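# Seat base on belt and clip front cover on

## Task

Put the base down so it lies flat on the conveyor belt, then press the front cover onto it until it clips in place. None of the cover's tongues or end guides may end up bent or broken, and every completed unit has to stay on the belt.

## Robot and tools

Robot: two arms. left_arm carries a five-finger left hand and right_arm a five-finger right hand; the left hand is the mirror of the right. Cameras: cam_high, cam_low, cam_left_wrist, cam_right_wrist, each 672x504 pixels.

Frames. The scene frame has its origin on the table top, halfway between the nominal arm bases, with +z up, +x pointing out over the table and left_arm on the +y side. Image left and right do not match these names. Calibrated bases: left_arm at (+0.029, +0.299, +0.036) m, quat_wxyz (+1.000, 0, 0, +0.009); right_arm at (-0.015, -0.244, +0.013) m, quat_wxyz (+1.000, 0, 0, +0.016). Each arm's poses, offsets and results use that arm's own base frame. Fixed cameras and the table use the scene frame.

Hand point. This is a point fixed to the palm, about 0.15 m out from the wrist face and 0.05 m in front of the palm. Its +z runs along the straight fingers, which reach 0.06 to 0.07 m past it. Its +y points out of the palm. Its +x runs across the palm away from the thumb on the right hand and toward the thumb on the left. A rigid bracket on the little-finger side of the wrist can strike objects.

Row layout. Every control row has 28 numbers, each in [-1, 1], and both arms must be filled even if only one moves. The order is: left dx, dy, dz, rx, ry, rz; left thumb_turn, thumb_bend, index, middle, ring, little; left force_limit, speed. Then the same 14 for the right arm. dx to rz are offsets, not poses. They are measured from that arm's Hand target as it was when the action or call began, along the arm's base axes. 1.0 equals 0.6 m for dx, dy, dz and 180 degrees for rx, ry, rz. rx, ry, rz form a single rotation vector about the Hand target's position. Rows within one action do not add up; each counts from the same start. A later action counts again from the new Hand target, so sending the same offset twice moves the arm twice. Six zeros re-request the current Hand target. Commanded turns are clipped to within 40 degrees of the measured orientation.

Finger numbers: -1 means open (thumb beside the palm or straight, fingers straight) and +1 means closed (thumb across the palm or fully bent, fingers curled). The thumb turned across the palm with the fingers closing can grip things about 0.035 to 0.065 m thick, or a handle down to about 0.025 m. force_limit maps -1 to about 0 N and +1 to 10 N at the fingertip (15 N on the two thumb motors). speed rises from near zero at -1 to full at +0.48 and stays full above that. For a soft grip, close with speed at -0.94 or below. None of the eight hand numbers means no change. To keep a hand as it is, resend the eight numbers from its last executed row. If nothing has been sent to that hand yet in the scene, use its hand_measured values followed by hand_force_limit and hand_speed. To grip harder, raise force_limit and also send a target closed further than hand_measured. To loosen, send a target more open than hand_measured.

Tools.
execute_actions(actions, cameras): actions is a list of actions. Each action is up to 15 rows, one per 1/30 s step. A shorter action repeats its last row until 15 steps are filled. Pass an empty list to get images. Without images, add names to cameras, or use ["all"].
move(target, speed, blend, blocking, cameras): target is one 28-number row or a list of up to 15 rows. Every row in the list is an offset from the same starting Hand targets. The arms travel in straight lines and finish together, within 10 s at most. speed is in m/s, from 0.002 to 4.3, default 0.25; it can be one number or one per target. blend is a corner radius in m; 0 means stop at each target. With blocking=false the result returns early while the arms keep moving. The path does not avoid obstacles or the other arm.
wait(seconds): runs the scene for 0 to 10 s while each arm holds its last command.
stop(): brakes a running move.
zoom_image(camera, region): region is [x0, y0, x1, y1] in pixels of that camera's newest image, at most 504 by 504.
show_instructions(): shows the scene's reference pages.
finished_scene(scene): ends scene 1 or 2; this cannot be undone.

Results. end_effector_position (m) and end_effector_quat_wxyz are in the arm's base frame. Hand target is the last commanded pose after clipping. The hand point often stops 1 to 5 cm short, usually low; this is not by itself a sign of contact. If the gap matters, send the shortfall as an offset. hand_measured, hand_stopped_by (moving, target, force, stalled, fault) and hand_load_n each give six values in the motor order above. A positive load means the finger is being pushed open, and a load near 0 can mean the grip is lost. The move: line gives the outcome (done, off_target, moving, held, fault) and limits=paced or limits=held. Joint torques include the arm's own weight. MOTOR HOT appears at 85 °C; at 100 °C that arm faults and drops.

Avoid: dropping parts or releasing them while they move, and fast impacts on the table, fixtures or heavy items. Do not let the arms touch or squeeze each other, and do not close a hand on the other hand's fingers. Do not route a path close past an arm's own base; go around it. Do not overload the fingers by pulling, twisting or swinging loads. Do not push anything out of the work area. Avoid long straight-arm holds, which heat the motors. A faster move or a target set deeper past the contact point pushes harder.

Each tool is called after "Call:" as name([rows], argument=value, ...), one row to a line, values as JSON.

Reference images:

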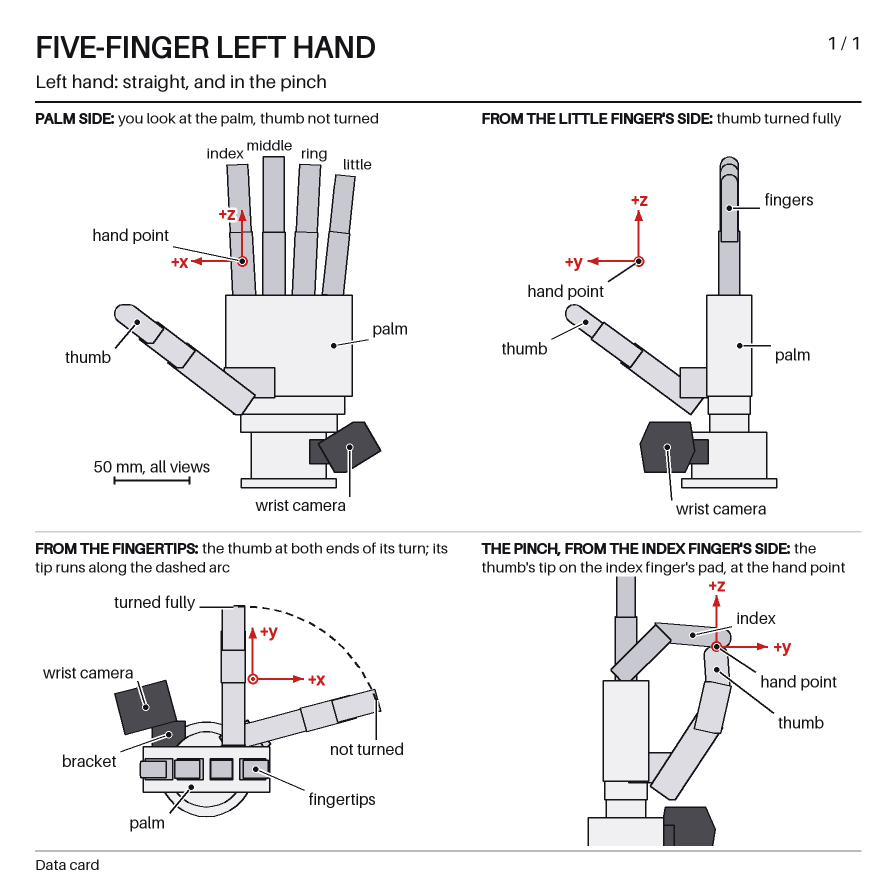

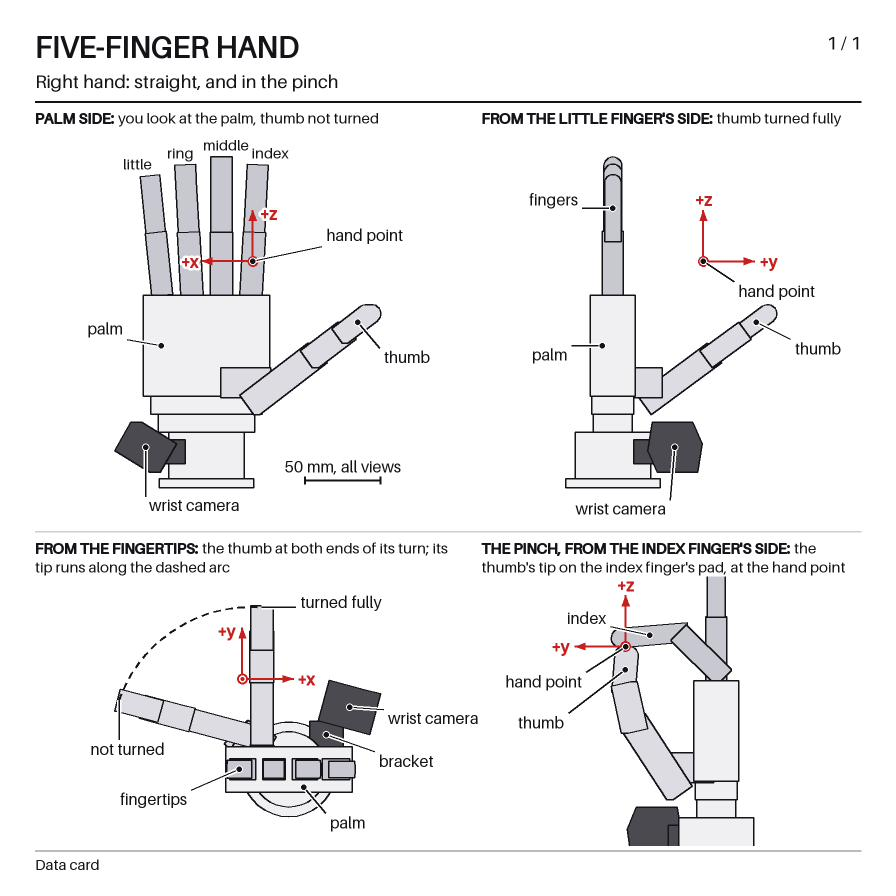

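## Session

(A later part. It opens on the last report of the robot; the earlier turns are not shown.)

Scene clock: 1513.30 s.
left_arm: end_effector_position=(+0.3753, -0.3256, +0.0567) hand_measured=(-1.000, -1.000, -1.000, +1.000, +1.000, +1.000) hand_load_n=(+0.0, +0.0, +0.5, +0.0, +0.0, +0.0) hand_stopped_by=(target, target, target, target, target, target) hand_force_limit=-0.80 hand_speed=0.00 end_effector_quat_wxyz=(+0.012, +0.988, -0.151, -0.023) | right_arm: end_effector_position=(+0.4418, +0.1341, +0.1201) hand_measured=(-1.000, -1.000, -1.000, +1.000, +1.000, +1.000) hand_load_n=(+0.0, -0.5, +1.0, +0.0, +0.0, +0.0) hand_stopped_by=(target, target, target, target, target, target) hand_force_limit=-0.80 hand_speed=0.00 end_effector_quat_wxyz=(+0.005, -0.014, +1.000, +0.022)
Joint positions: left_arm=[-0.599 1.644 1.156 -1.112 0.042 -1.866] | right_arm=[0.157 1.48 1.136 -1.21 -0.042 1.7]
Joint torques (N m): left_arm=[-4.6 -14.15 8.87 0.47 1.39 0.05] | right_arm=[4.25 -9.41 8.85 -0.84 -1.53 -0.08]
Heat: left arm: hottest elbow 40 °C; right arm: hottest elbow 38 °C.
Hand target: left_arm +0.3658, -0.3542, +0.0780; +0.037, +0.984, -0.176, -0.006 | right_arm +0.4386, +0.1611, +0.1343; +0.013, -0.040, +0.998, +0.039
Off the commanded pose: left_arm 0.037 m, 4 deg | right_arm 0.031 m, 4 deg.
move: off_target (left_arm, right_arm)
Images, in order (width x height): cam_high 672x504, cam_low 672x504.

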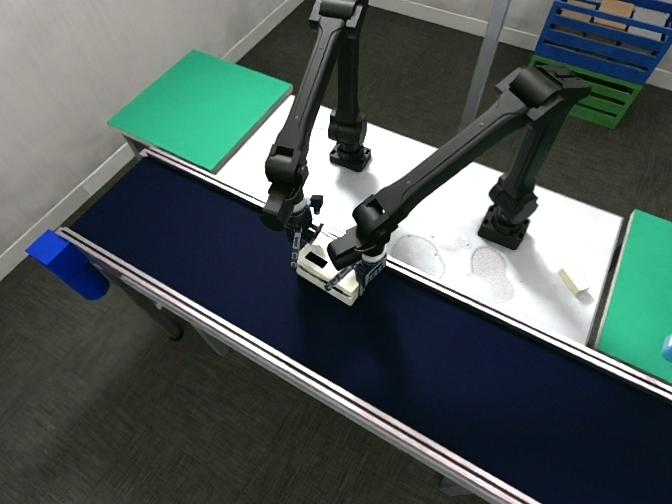

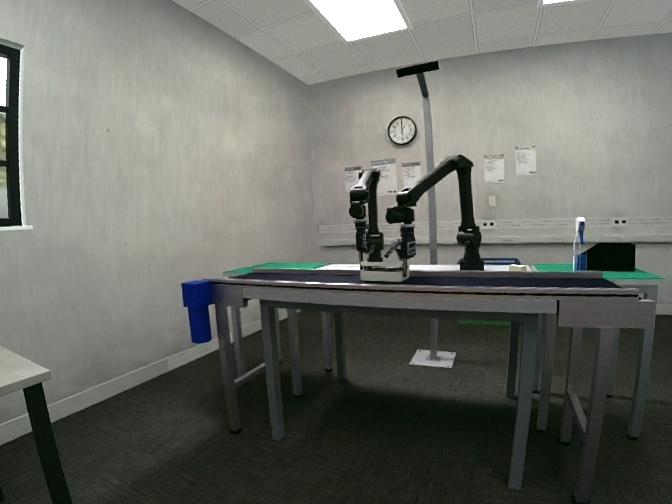

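Call:
move(target=[0.014,0,-0.035,0,0,0,-1,-1,-1,1,1,1,-0.8,0,0.004,0,-0.034,0,0,0,-1,-1,-1,1,1,1,-0.8,0], speed=0.03, cameras=["cam_low","cam_high"])

Call:
zoom_image(camera="cam_high", region=[290, 250, 330, 290])

Call:
zoom_image(camera="cam_high", region=[325, 265, 365, 305])

Call:
zoom_image(camera="cam_low", region=[358, 258, 382, 284])

Call:
zoom_image(camera="cam_low", region=[382, 258, 406, 284])

Scene clock: 1524.43 s.
left_arm: end_effector_position=(+0.3765, -0.3264, +0.0556) hand_measured=(-1.000, -1.000, -1.000, +1.000, +1.000, +1.000) hand_load_n=(+0.0, +0.0, +0.5, +0.0, +0.0, +0.5) hand_stopped_by=(target, target, target, target, target, target) hand_force_limit=-0.80 hand_speed=0.00 end_effector_quat_wxyz=(+0.014, +0.988, -0.151, -0.020) | right_arm: end_effector_position=(+0.4414, +0.1336, +0.1152) hand_measured=(-1.000, -1.000, -1.000, +1.000, +1.000, +1.000) hand_load_n=(+0.0, +0.0, +1.0, +0.0, +0.0, +0.0) hand_stopped_by=(target, target, target, target, target, target) hand_force_limit=-0.80 hand_speed=0.00 end_effector_quat_wxyz=(+0.008, -0.013, +1.000, +0.021)
Joint positions: left_arm=[-0.599 1.645 1.153 -1.102 0.042 -1.866] | right_arm=[0.157 1.48 1.122 -1.192 -0.04 1.702]
Joint torques (N m): left_arm=[-3.9 -11.22 8.42 2 1.37 0.14] | right_arm=[4.07 -7.88 7.41 0.53 -1.6 -0.11]
Heat: left arm: hottest elbow 40 °C; right arm: hottest elbow 38 °C.
Hand target: left_arm +0.3742, -0.3541, +0.0572; +0.037, +0.984, -0.175, -0.007 | right_arm +0.4410, +0.1611, +0.1139; +0.013, -0.040, +0.998, +0.039
Off the commanded pose: left_arm 0.028 m, 4 deg | right_arm 0.027 m, 4 deg.
move: off_target (left_arm, right_arm)
Images, in order (width x height): cam_high 672x504, cam_low 672x504.

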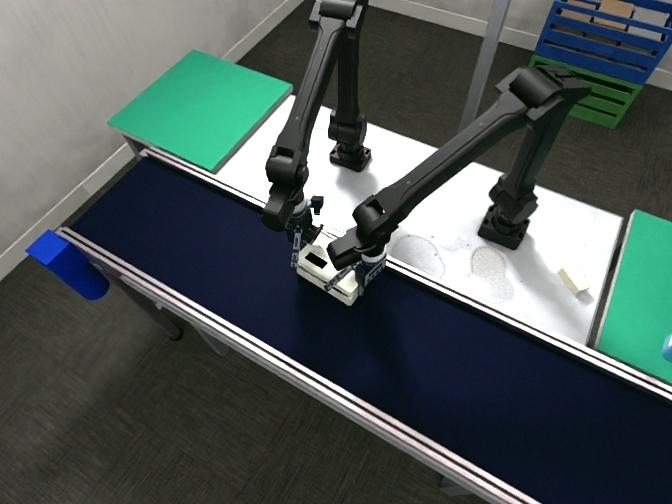

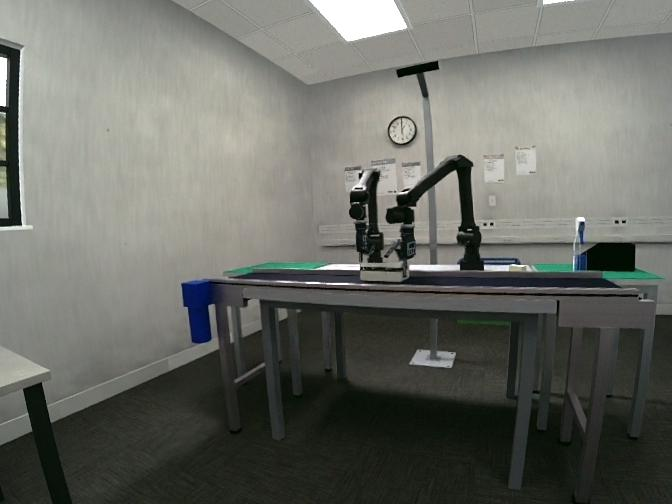

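Scaled by 12.600 from the camera's 672x504 image, which has a finer 960x720 frame.

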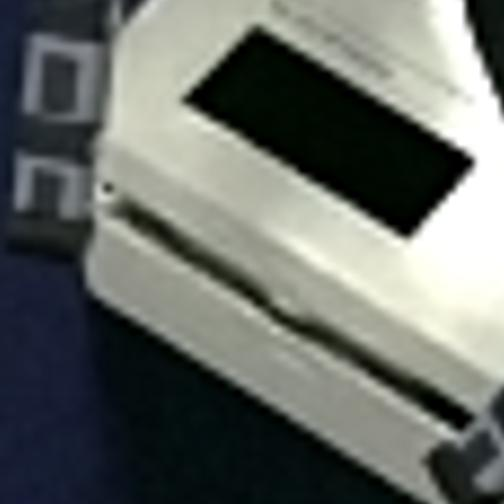

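Scaled by 12.600 from the camera's 672x504 image, which has a finer 960x720 frame.

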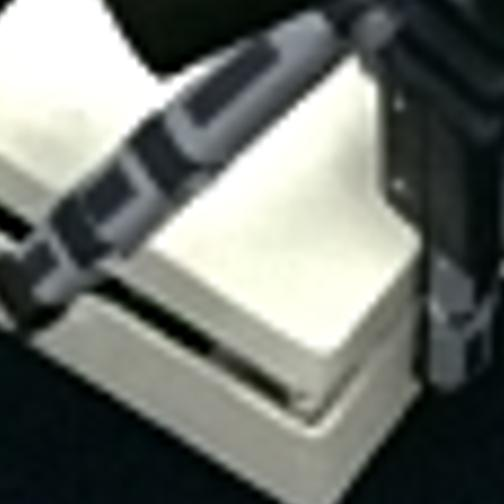

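Scaled by 19.385 from the camera's 672x504 image, which has a finer 960x720 frame.

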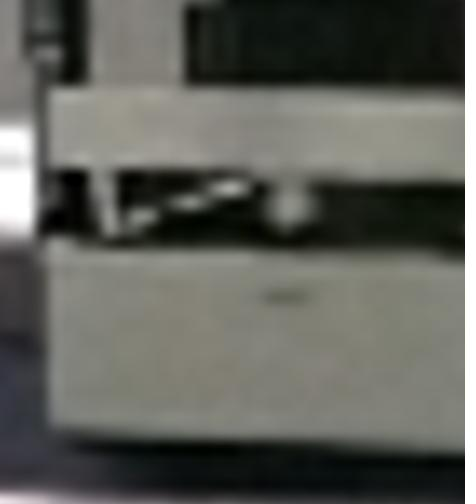

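Scaled by 19.385 from the camera's 672x504 image, which has a finer 960x720 frame.

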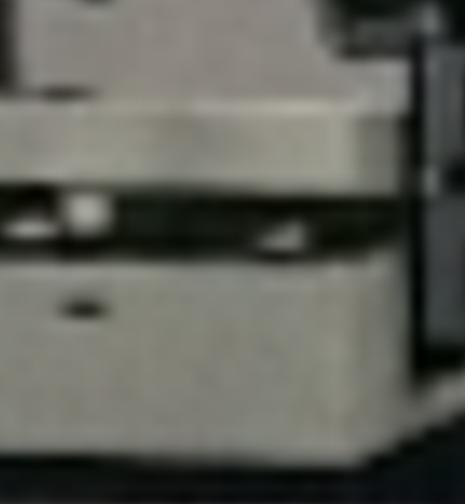

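Call:
zoom_image(camera="cam_high", region=[300, 262, 324, 286])

Call:
zoom_image(camera="cam_high", region=[330, 280, 354, 304])

Scaled by 21.000 from the camera's 672x504 image, which has a finer 960x720 frame.

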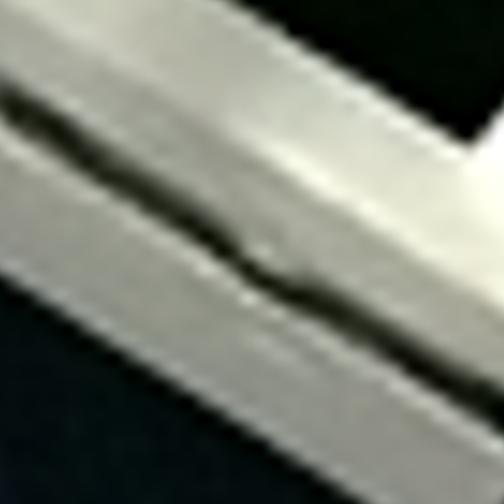

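Scaled by 21.000 from the camera's 672x504 image, which has a finer 960x720 frame.

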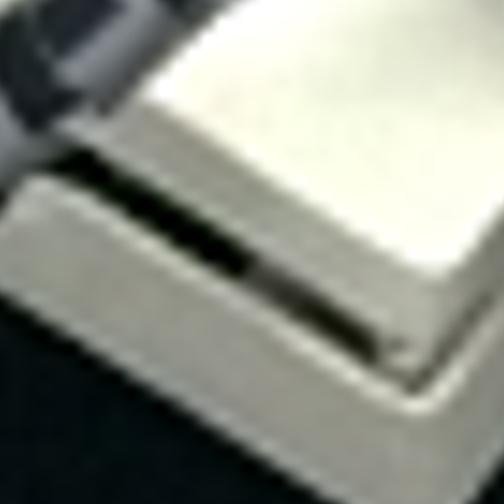

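Call:
move(target=[-0.004,0,-0.01,0,0,0,-1,-1,-1,1,1,1,-0.8,0,-0.005,0,-0.008,0,0,0,-1,-1,-1,1,1,1,-0.8,0], speed=0.02, cameras=["cam_low","cam_high"])

Call:
zoom_image(camera="cam_high", region=[300, 262, 324, 286])

Call:
zoom_image(camera="cam_high", region=[330, 280, 354, 304])

Call:
zoom_image(camera="cam_low", region=[358, 258, 382, 284])

Call:
zoom_image(camera="cam_low", region=[382, 258, 406, 284])

Scene clock: 1531.30 s.
left_arm: end_effector_position=(+0.3769, -0.3263, +0.0522) hand_measured=(-1.000, -1.000, -1.000, +1.000, +1.000, +1.000) hand_load_n=(+0.0, +0.0, +0.5, +0.0, +0.0, +0.0) hand_stopped_by=(target, target, target, target, target, target) hand_force_limit=-0.80 hand_speed=0.00 end_effector_quat_wxyz=(+0.015, +0.988, -0.151, -0.016) | right_arm: end_effector_position=(+0.4411, +0.1333, +0.1126) hand_measured=(-1.000, -1.000, -1.000, +1.000, +1.000, +1.000) hand_load_n=(+0.0, -0.5, +1.0, +0.0, +0.0, +0.0) hand_stopped_by=(target, target, target, target, target, target) hand_force_limit=-0.80 hand_speed=0.00 end_effector_quat_wxyz=(+0.010, -0.013, +1.000, +0.021)
Joint positions: left_arm=[-0.599 1.645 1.142 -1.083 0.04 -1.866] | right_arm=[0.157 1.479 1.114 -1.18 -0.039 1.702]
Joint torques (N m): left_arm=[-4.25 -10.99 8.12 1.92 1.42 0.11] | right_arm=[4.19 -7.94 6.71 0.65 -1.65 -0.1]
Heat: left arm: hottest elbow 39 °C; right arm: hottest elbow 38 °C.
Hand target: left_arm +0.3718, -0.3541, +0.0511; +0.037, +0.984, -0.175, -0.006 | right_arm +0.4380, +0.1611, +0.1091; +0.013, -0.040, +0.998, +0.040
Off the commanded pose: left_arm 0.028 m, 4 deg | right_arm 0.028 m, 4 deg.
move: off_target (left_arm, right_arm)
Images, in order (width x height): cam_high 672x504, cam_low 672x504.

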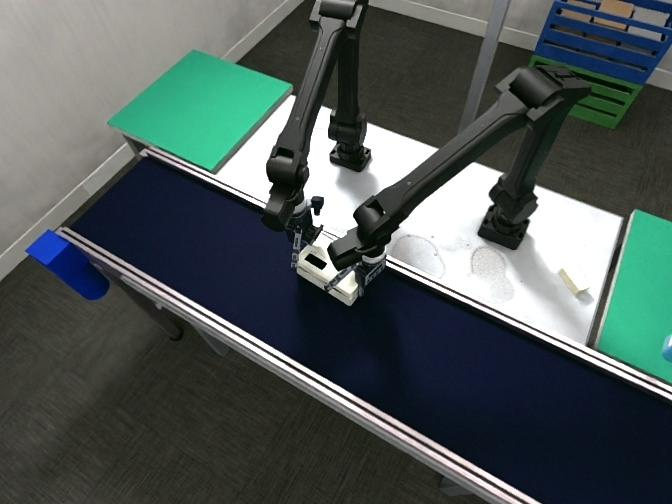

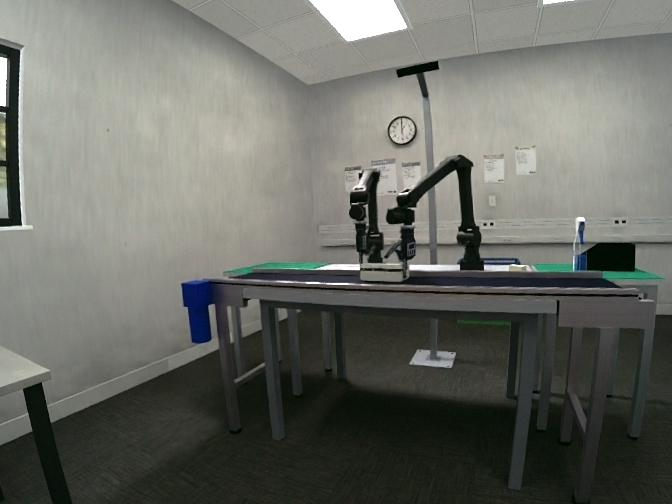

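Scaled by 21.000 from the camera's 672x504 image, which has a finer 960x720 frame.

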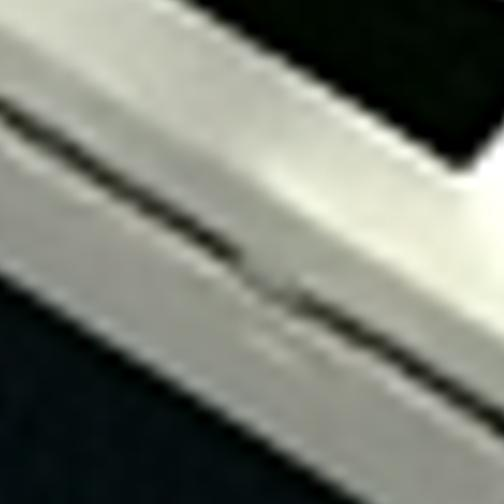

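Scaled by 21.000 from the camera's 672x504 image, which has a finer 960x720 frame.

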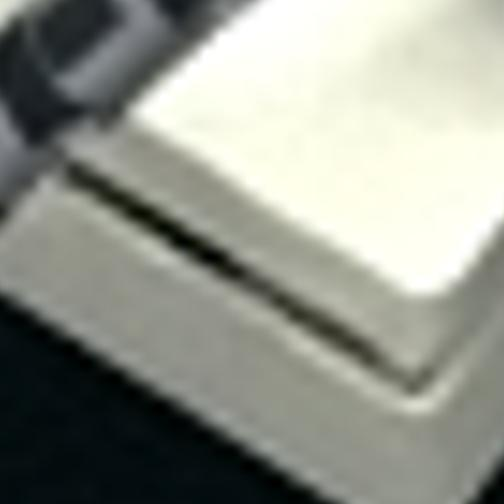

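Scaled by 19.385 from the camera's 672x504 image, which has a finer 960x720 frame.

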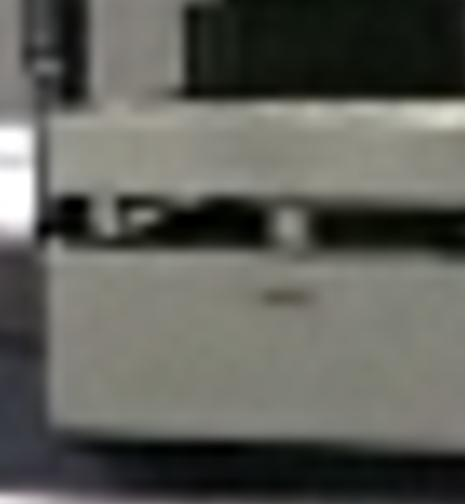

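Scaled by 19.385 from the camera's 672x504 image, which has a finer 960x720 frame.

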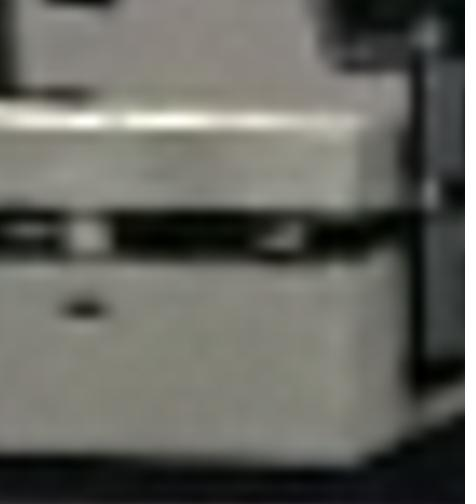

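Call:
move(target=[-0.003,0,-0.007,0,0,0,-1,-1,-1,1,1,1,-0.8,0,-0.003,0,-0.007,0,0,0,-1,-1,-1,1,1,1,-0.8,0], speed=0.02, cameras=["cam_low","cam_high"])

Call:
zoom_image(camera="cam_high", region=[300, 262, 324, 286])

Call:
zoom_image(camera="cam_high", region=[330, 280, 354, 304])

Call:
zoom_image(camera="cam_low", region=[358, 258, 382, 284])

Call:
zoom_image(camera="cam_low", region=[382, 258, 406, 284])

Scene clock: 1534.67 s.
left_arm: end_effector_position=(+0.3770, -0.3262, +0.0497) hand_measured=(-1.000, -1.000, -1.000, +1.000, +1.000, +1.000) hand_load_n=(+0.0, +0.0, +0.5, +0.0, +0.0, +0.0) hand_stopped_by=(target, target, target, target, target, target) hand_force_limit=-0.80 hand_speed=0.00 end_effector_quat_wxyz=(+0.016, +0.988, -0.151, -0.013) | right_arm: end_effector_position=(+0.4405, +0.1332, +0.1122) hand_measured=(-1.000, -1.000, -1.000, +1.000, +1.000, +1.000) hand_load_n=(+0.0, -0.5, +0.5, +0.0, +0.0, +0.0) hand_stopped_by=(target, target, target, target, target, target) hand_force_limit=-0.80 hand_speed=0.00 end_effector_quat_wxyz=(+0.014, -0.013, +1.000, +0.022)
Joint positions: left_arm=[-0.599 1.645 1.135 -1.07 0.039 -1.866] | right_arm=[0.157 1.472 1.105 -1.169 -0.039 1.703]
Joint torques (N m): left_arm=[-4.31 -10.87 7.9 1.73 1.45 0.09] | right_arm=[4.25 -7.36 6.42 0.62 -1.65 -0.1]
Heat: left arm: hottest elbow 39 °C; right arm: hottest elbow 38 °C.
Hand target: left_arm +0.3701, -0.3542, +0.0469; +0.037, +0.984, -0.175, -0.006 | right_arm +0.4361, +0.1611, +0.1048; +0.013, -0.041, +0.998, +0.040
Off the commanded pose: left_arm 0.029 m, 4 deg | right_arm 0.029 m, 4 deg.
move: off_target (left_arm, right_arm)
Images, in order (width x height): cam_high 672x504, cam_low 672x504.

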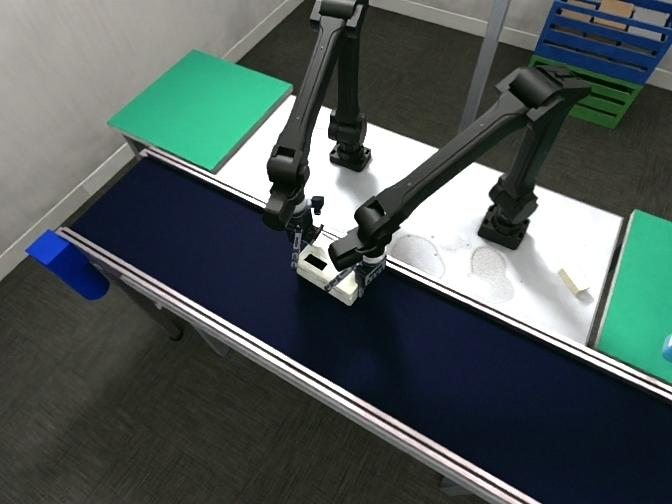

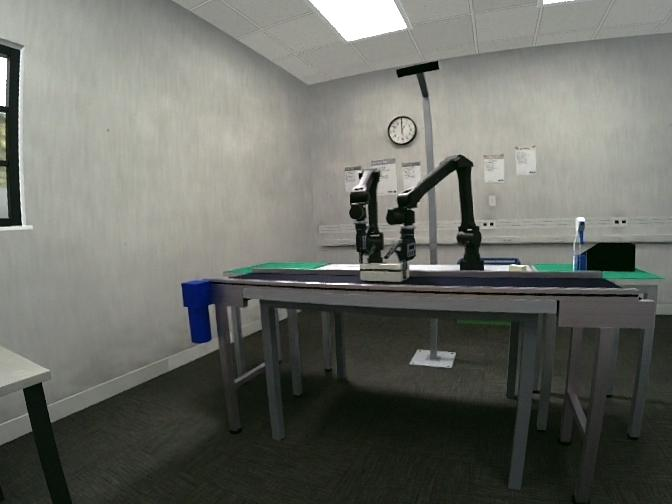

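Scaled by 21.000 from the camera's 672x504 image, which has a finer 960x720 frame.

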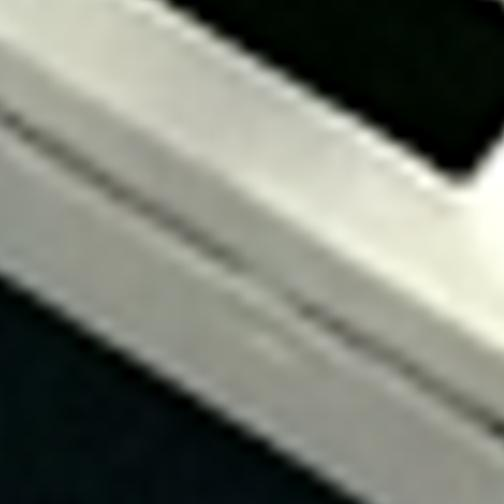

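Scaled by 21.000 from the camera's 672x504 image, which has a finer 960x720 frame.

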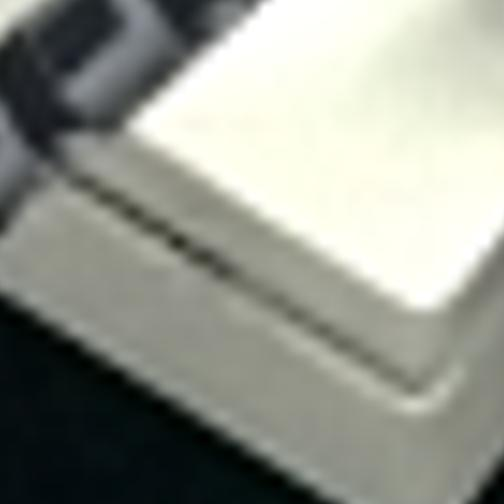

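Scaled by 19.385 from the camera's 672x504 image, which has a finer 960x720 frame.

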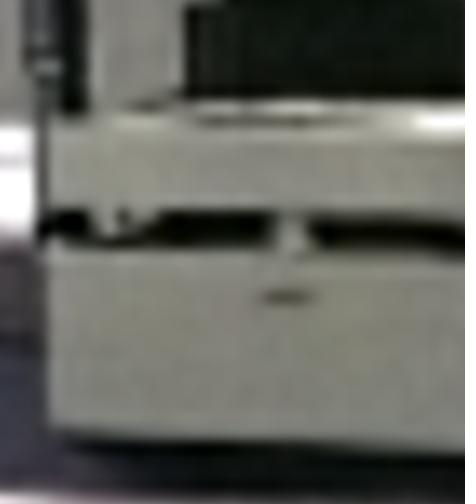

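Scaled by 19.385 from the camera's 672x504 image, which has a finer 960x720 frame.

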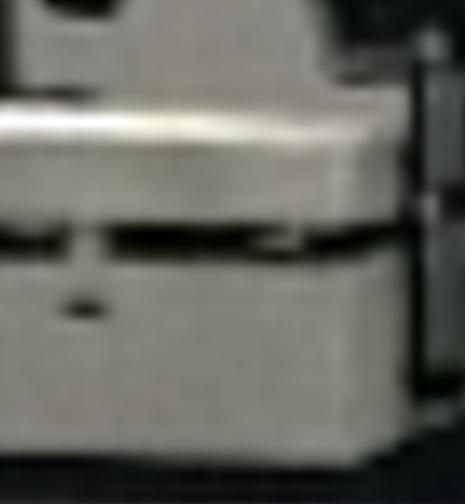

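Call:
move(target=[-0.003,0,-0.007,0,0,0,-1,-1,-1,1,1,1,-0.8,0,0.003,0,-0.009,0,0,0,-1,-1,-1,1,1,1,-0.8,0], speed=0.02, cameras=["cam_low","cam_high","cam_left_wrist","cam_right_wrist"])

Call:
zoom_image(camera="cam_high", region=[300, 262, 324, 286])

Call:
zoom_image(camera="cam_high", region=[330, 280, 354, 304])

Call:
zoom_image(camera="cam_low", region=[358, 258, 382, 284])

Call:
zoom_image(camera="cam_low", region=[382, 258, 406, 284])

Scene clock: 1542.10 s.
left_arm: end_effector_position=(+0.3770, -0.3261, +0.0467) hand_measured=(-1.000, -1.000, -1.000, +1.000, +1.000, +1.000) hand_load_n=(+0.0, +0.0, +1.0, +0.0, +0.0, +0.0) hand_stopped_by=(target, target, target, target, target, target) hand_force_limit=-0.80 hand_speed=0.00 end_effector_quat_wxyz=(+0.017, +0.988, -0.151, -0.011) | right_arm: end_effector_position=(+0.4406, +0.1332, +0.1120) hand_measured=(-1.000, -1.000, -1.000, +1.000, +1.000, +1.000) hand_load_n=(+0.0, +0.0, +1.0, +0.0, +0.0, +0.0) hand_stopped_by=(target, target, target, target, target, target) hand_force_limit=-0.80 hand_speed=0.00 end_effector_quat_wxyz=(+0.015, -0.013, +1.000, +0.022)
Joint positions: left_arm=[-0.599 1.646 1.126 -1.055 0.039 -1.867] | right_arm=[0.157 1.471 1.102 -1.165 -0.039 1.703]
Joint torques (N m): left_arm=[-4.54 -10.75 7.82 1.83 1.47 0.05] | right_arm=[4.25 -6.77 6.3 1.06 -1.65 -0.11]
Heat: left arm: hottest elbow 39 °C; right arm: hottest elbow 38 °C.
Hand target: left_arm +0.3682, -0.3542, +0.0427; +0.037, +0.984, -0.176, -0.006 | right_arm +0.4380, +0.1612, +0.0996; +0.013, -0.041, +0.998, +0.040
Off the commanded pose: left_arm 0.030 m, 4 deg | right_arm 0.031 m, 4 deg.
move: off_target (left_arm, right_arm)

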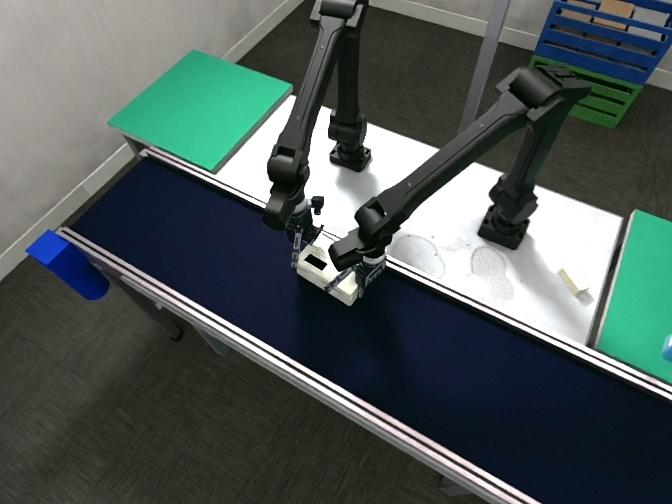

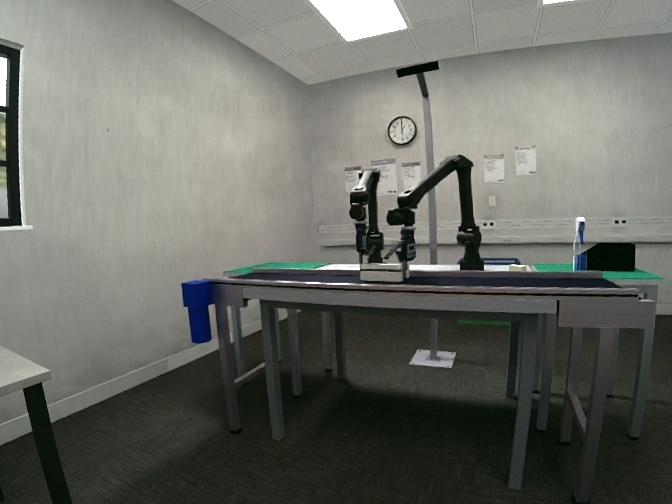

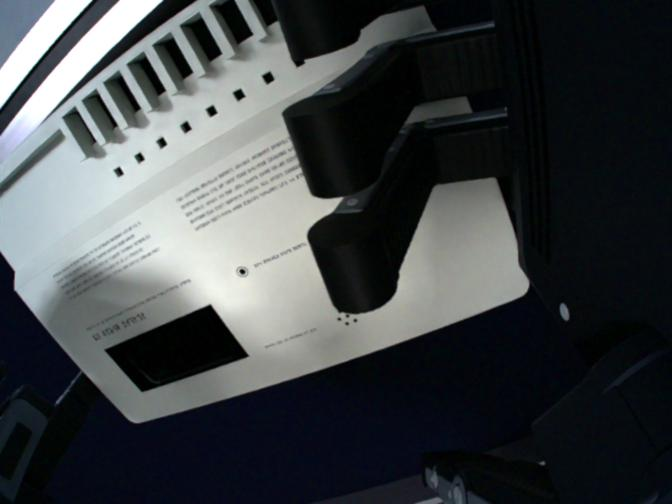

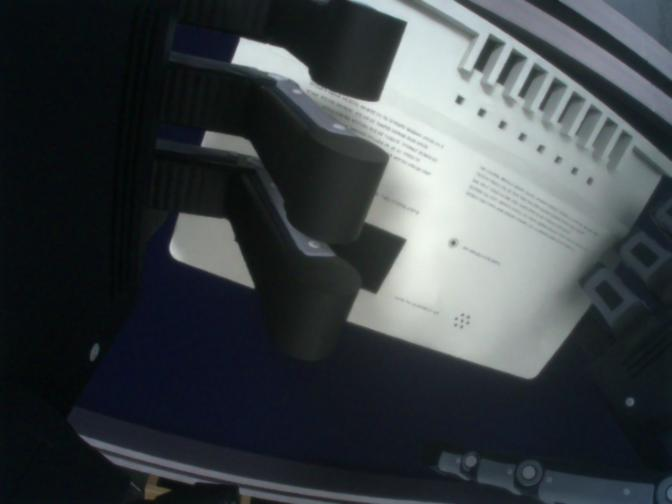

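Scaled by 21.000 from the camera's 672x504 image, which has a finer 960x720 frame.

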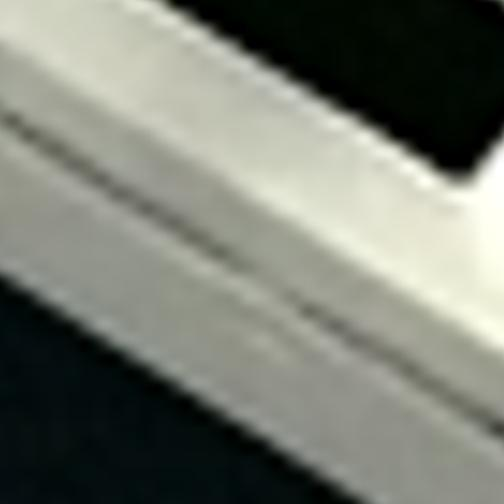

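Scaled by 21.000 from the camera's 672x504 image, which has a finer 960x720 frame.

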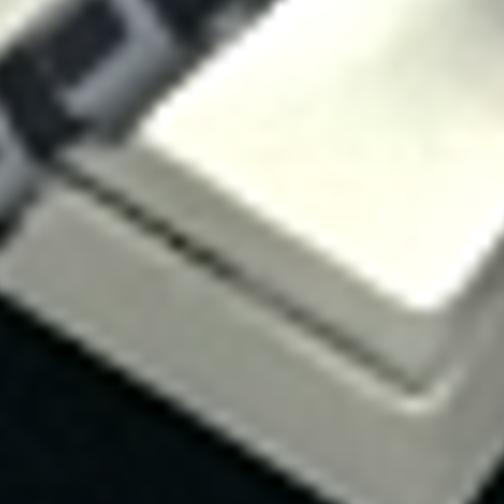

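Scaled by 19.385 from the camera's 672x504 image, which has a finer 960x720 frame.

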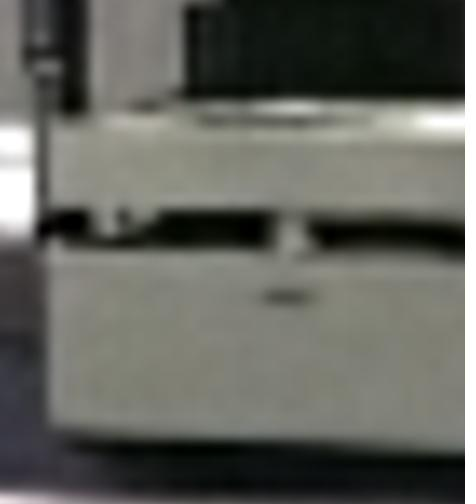

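Scaled by 19.385 from the camera's 672x504 image, which has a finer 960x720 frame.

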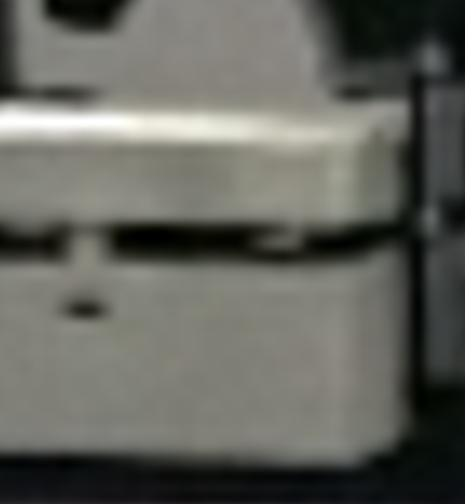

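Call:
move([
  [0.006,0.03,0.008,0,0,0,-1,-1,-1,1,1,1,-0.8,0,0,-0.03,0.02,0,0,0,-1,-1,-1,1,1,1,-0.8,0],
  [0.006,0.075,0.008,0,0,0,-1,-1,-1,1,1,1,-0.8,0,0,-0.075,0.02,0,0,0,-1,-1,-1,1,1,1,-0.8,0],
], speed=0.03, cameras=["cam_low","cam_high"])

Call:
zoom_image(camera="cam_high", region=[290, 240, 370, 310])

Call:
zoom_image(camera="cam_low", region=[358, 258, 382, 284])

Call:
zoom_image(camera="cam_low", region=[386, 258, 410, 284])

Scene clock: 1548.67 s.
left_arm: end_effector_position=(+0.3713, -0.3150, +0.0440) hand_measured=(-1.000, -1.000, -1.000, +1.000, +1.000, +1.000) hand_load_n=(+0.0, +0.0, -0.5, +0.0, +0.0, +0.0) hand_stopped_by=(target, target, target, target, target, target) hand_force_limit=-0.80 hand_speed=0.00 end_effector_quat_wxyz=(+0.035, +0.984, -0.174, -0.010) | right_arm: end_effector_position=(+0.4374, +0.1215, +0.1132) hand_measured=(-1.000, -1.000, -1.000, +1.000, +1.000, +1.000) hand_load_n=(+0.0, -0.5, +0.0, +0.0, +0.0, +0.5) hand_stopped_by=(target, target, target, target, target, target) hand_force_limit=-0.80 hand_speed=0.00 end_effector_quat_wxyz=(+0.014, -0.042, +0.998, +0.039)
Joint positions: left_arm=[-0.567 1.626 1.083 -1.02 0.072 -1.787] | right_arm=[0.109 1.47 1.097 -1.165 -0.075 1.596]
Joint torques (N m): left_arm=[-0.85 -12.86 6.42 0.32 0.2 0.15] | right_arm=[-0.21 -8.12 7.2 -0.4 -0.28 -0.1]
Heat: left arm: hottest elbow 39 °C; right arm: hottest elbow 38 °C.
Hand target: left_arm +0.3717, -0.3091, +0.0475; +0.037, +0.984, -0.176, -0.007 | right_arm +0.4380, +0.1162, +0.1117; +0.013, -0.041, +0.998, +0.040
Off the commanded pose: left_arm 0.007 m, 1 deg | right_arm 0.006 m, 0 deg.
move: done
Images, in order (width x height): cam_high 672x504, cam_low 672x504.

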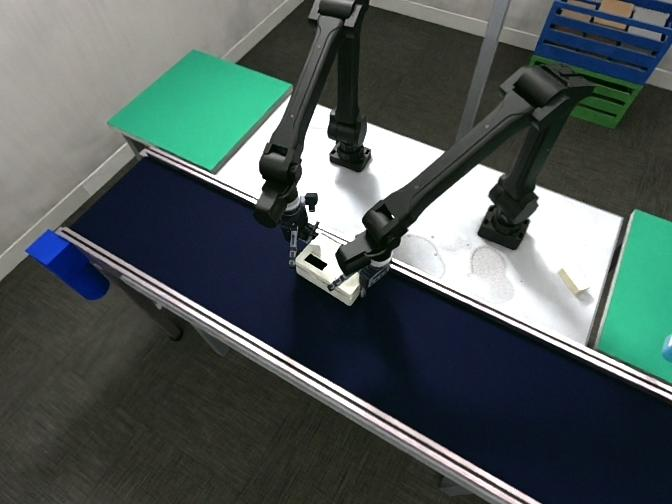

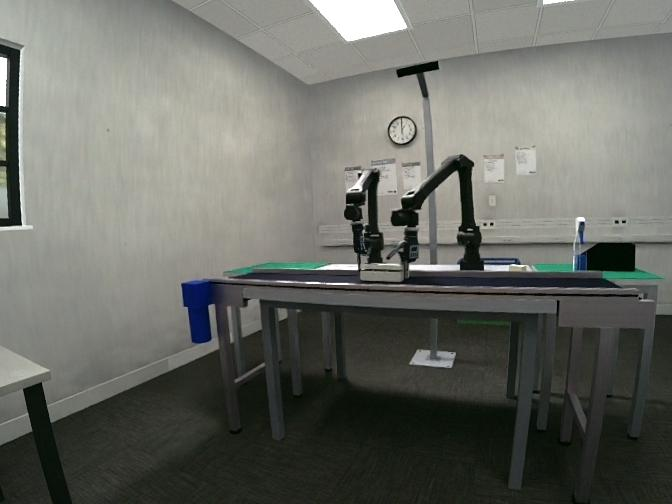

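Scaled by 6.300 from the camera's 672x504 image, which has a finer 960x720 frame.

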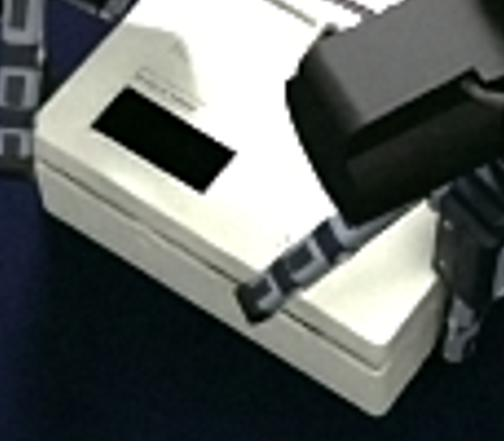

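Scaled by 19.385 from the camera's 672x504 image, which has a finer 960x720 frame.

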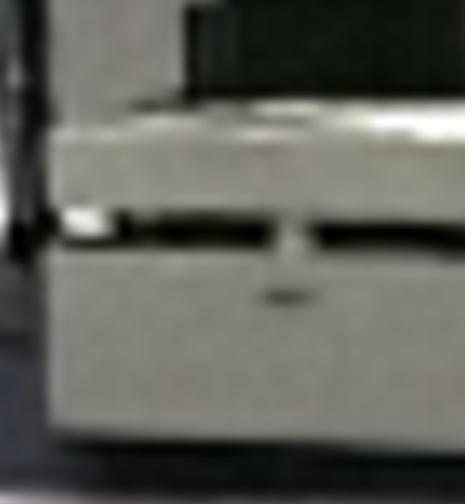

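Scaled by 19.385 from the camera's 672x504 image, which has a finer 960x720 frame.

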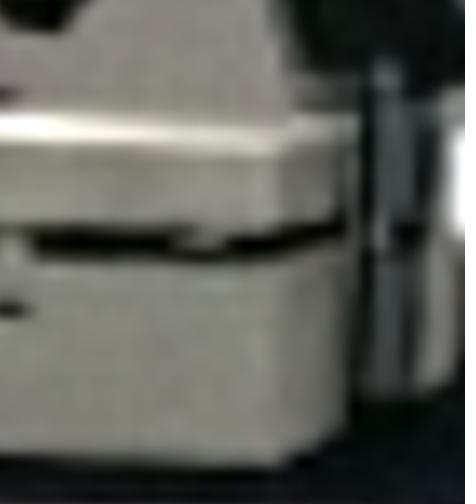

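Call:
move([
  [0,0.05,0.005,0,0,0,-1,-1,-1,1,1,1,-0.8,0,0,-0.05,0.005,0,0,0,-1,-1,-1,1,1,1,-0.8,0],
  [0,0.09,0.15,0,0,0,-1,-1,-1,1,1,1,-0.8,0,0,-0.08,0.15,0,0,0,-1,-1,-1,1,1,1,-0.8,0],
], speed=0.08, cameras=["all"])

Call:
zoom_image(camera="cam_high", region=[290, 240, 370, 310])

Call:
zoom_image(camera="cam_low", region=[356, 254, 414, 286])

Scene clock: 1553.33 s.
left_arm: end_effector_position=(+0.3525, -0.2506, +0.1116) hand_measured=(-1.000, -1.000, -1.000, +1.000, +1.000, +1.000) hand_load_n=(+0.0, +0.0, +0.0, +0.0, +0.0, +0.0) hand_stopped_by=(target, target, target, target, target, target) hand_force_limit=-0.80 hand_speed=0.00 end_effector_quat_wxyz=(+0.029, +0.984, -0.172, -0.034) | right_arm: end_effector_position=(+0.4265, +0.0738, +0.1816) hand_measured=(-1.000, -1.000, -1.000, +1.000, +1.000, +1.000) hand_load_n=(-0.5, +0.0, +0.0, +0.0, +0.0, +0.0) hand_stopped_by=(target, target, target, target, target, target) hand_force_limit=-0.80 hand_speed=0.00 end_effector_quat_wxyz=(-0.006, -0.042, +0.998, +0.039)
Joint positions: left_arm=[-0.452 1.458 1.088 -1.251 0.074 -1.675] | right_arm=[-0.008 1.414 1.228 -1.402 -0.078 1.478]
Joint torques (N m): left_arm=[-0.79 -10.99 12.7 -0.34 0.15 0.17] | right_arm=[-0.32 -8.41 11.55 -0.98 -0.28 -0.1]
Heat: left arm: hottest elbow 39 °C; right arm: hottest elbow 38 °C.
Hand target: left_arm +0.3718, -0.2551, +0.1376; +0.037, +0.984, -0.175, -0.006 | right_arm +0.4380, +0.0681, +0.2015; +0.013, -0.041, +0.998, +0.040
Off the commanded pose: left_arm 0.033 m, 3 deg | right_arm 0.024 m, 2 deg.
move: off_target (left_arm, right_arm)

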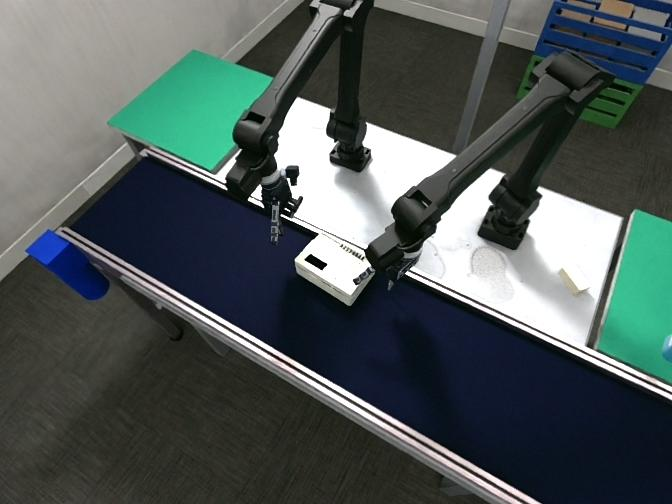

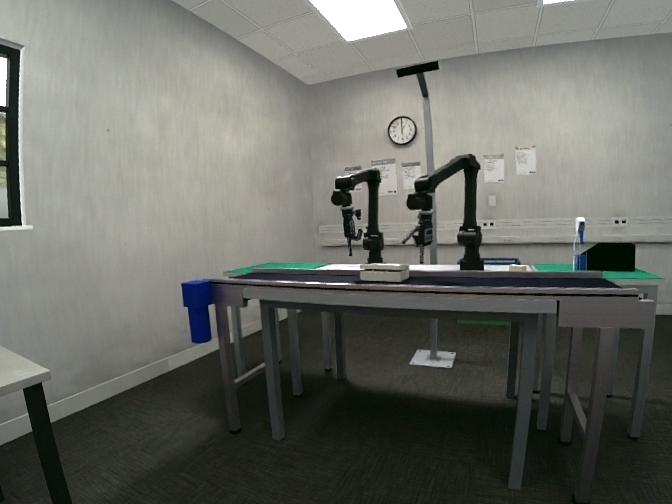

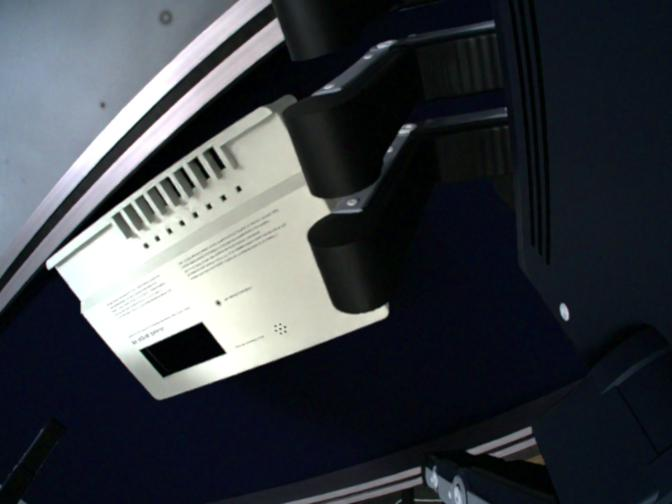

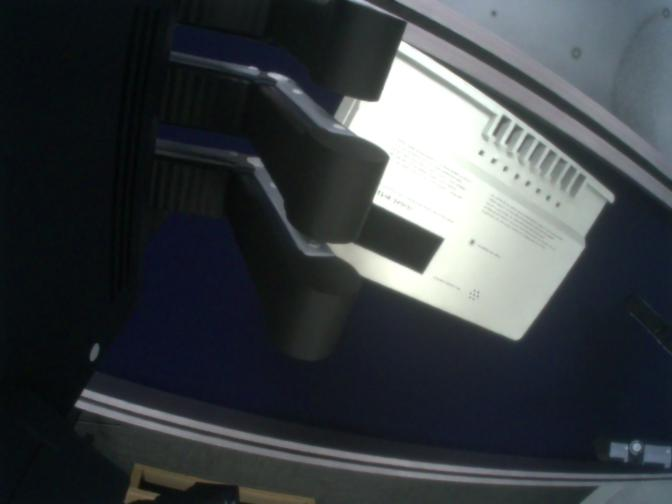

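Scaled by 6.300 from the camera's 672x504 image, which has a finer 960x720 frame.

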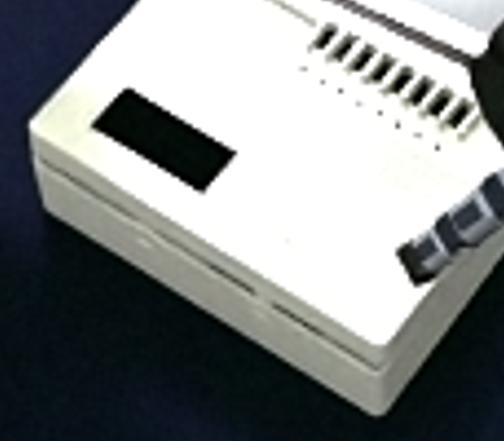

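Scaled by 8.690 from the camera's 672x504 image, which has a finer 960x720 frame.

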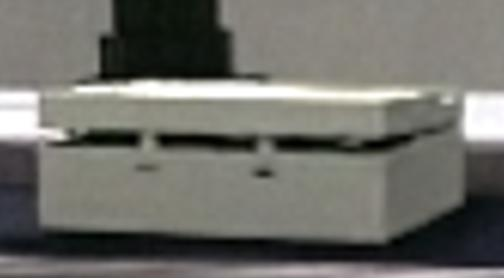

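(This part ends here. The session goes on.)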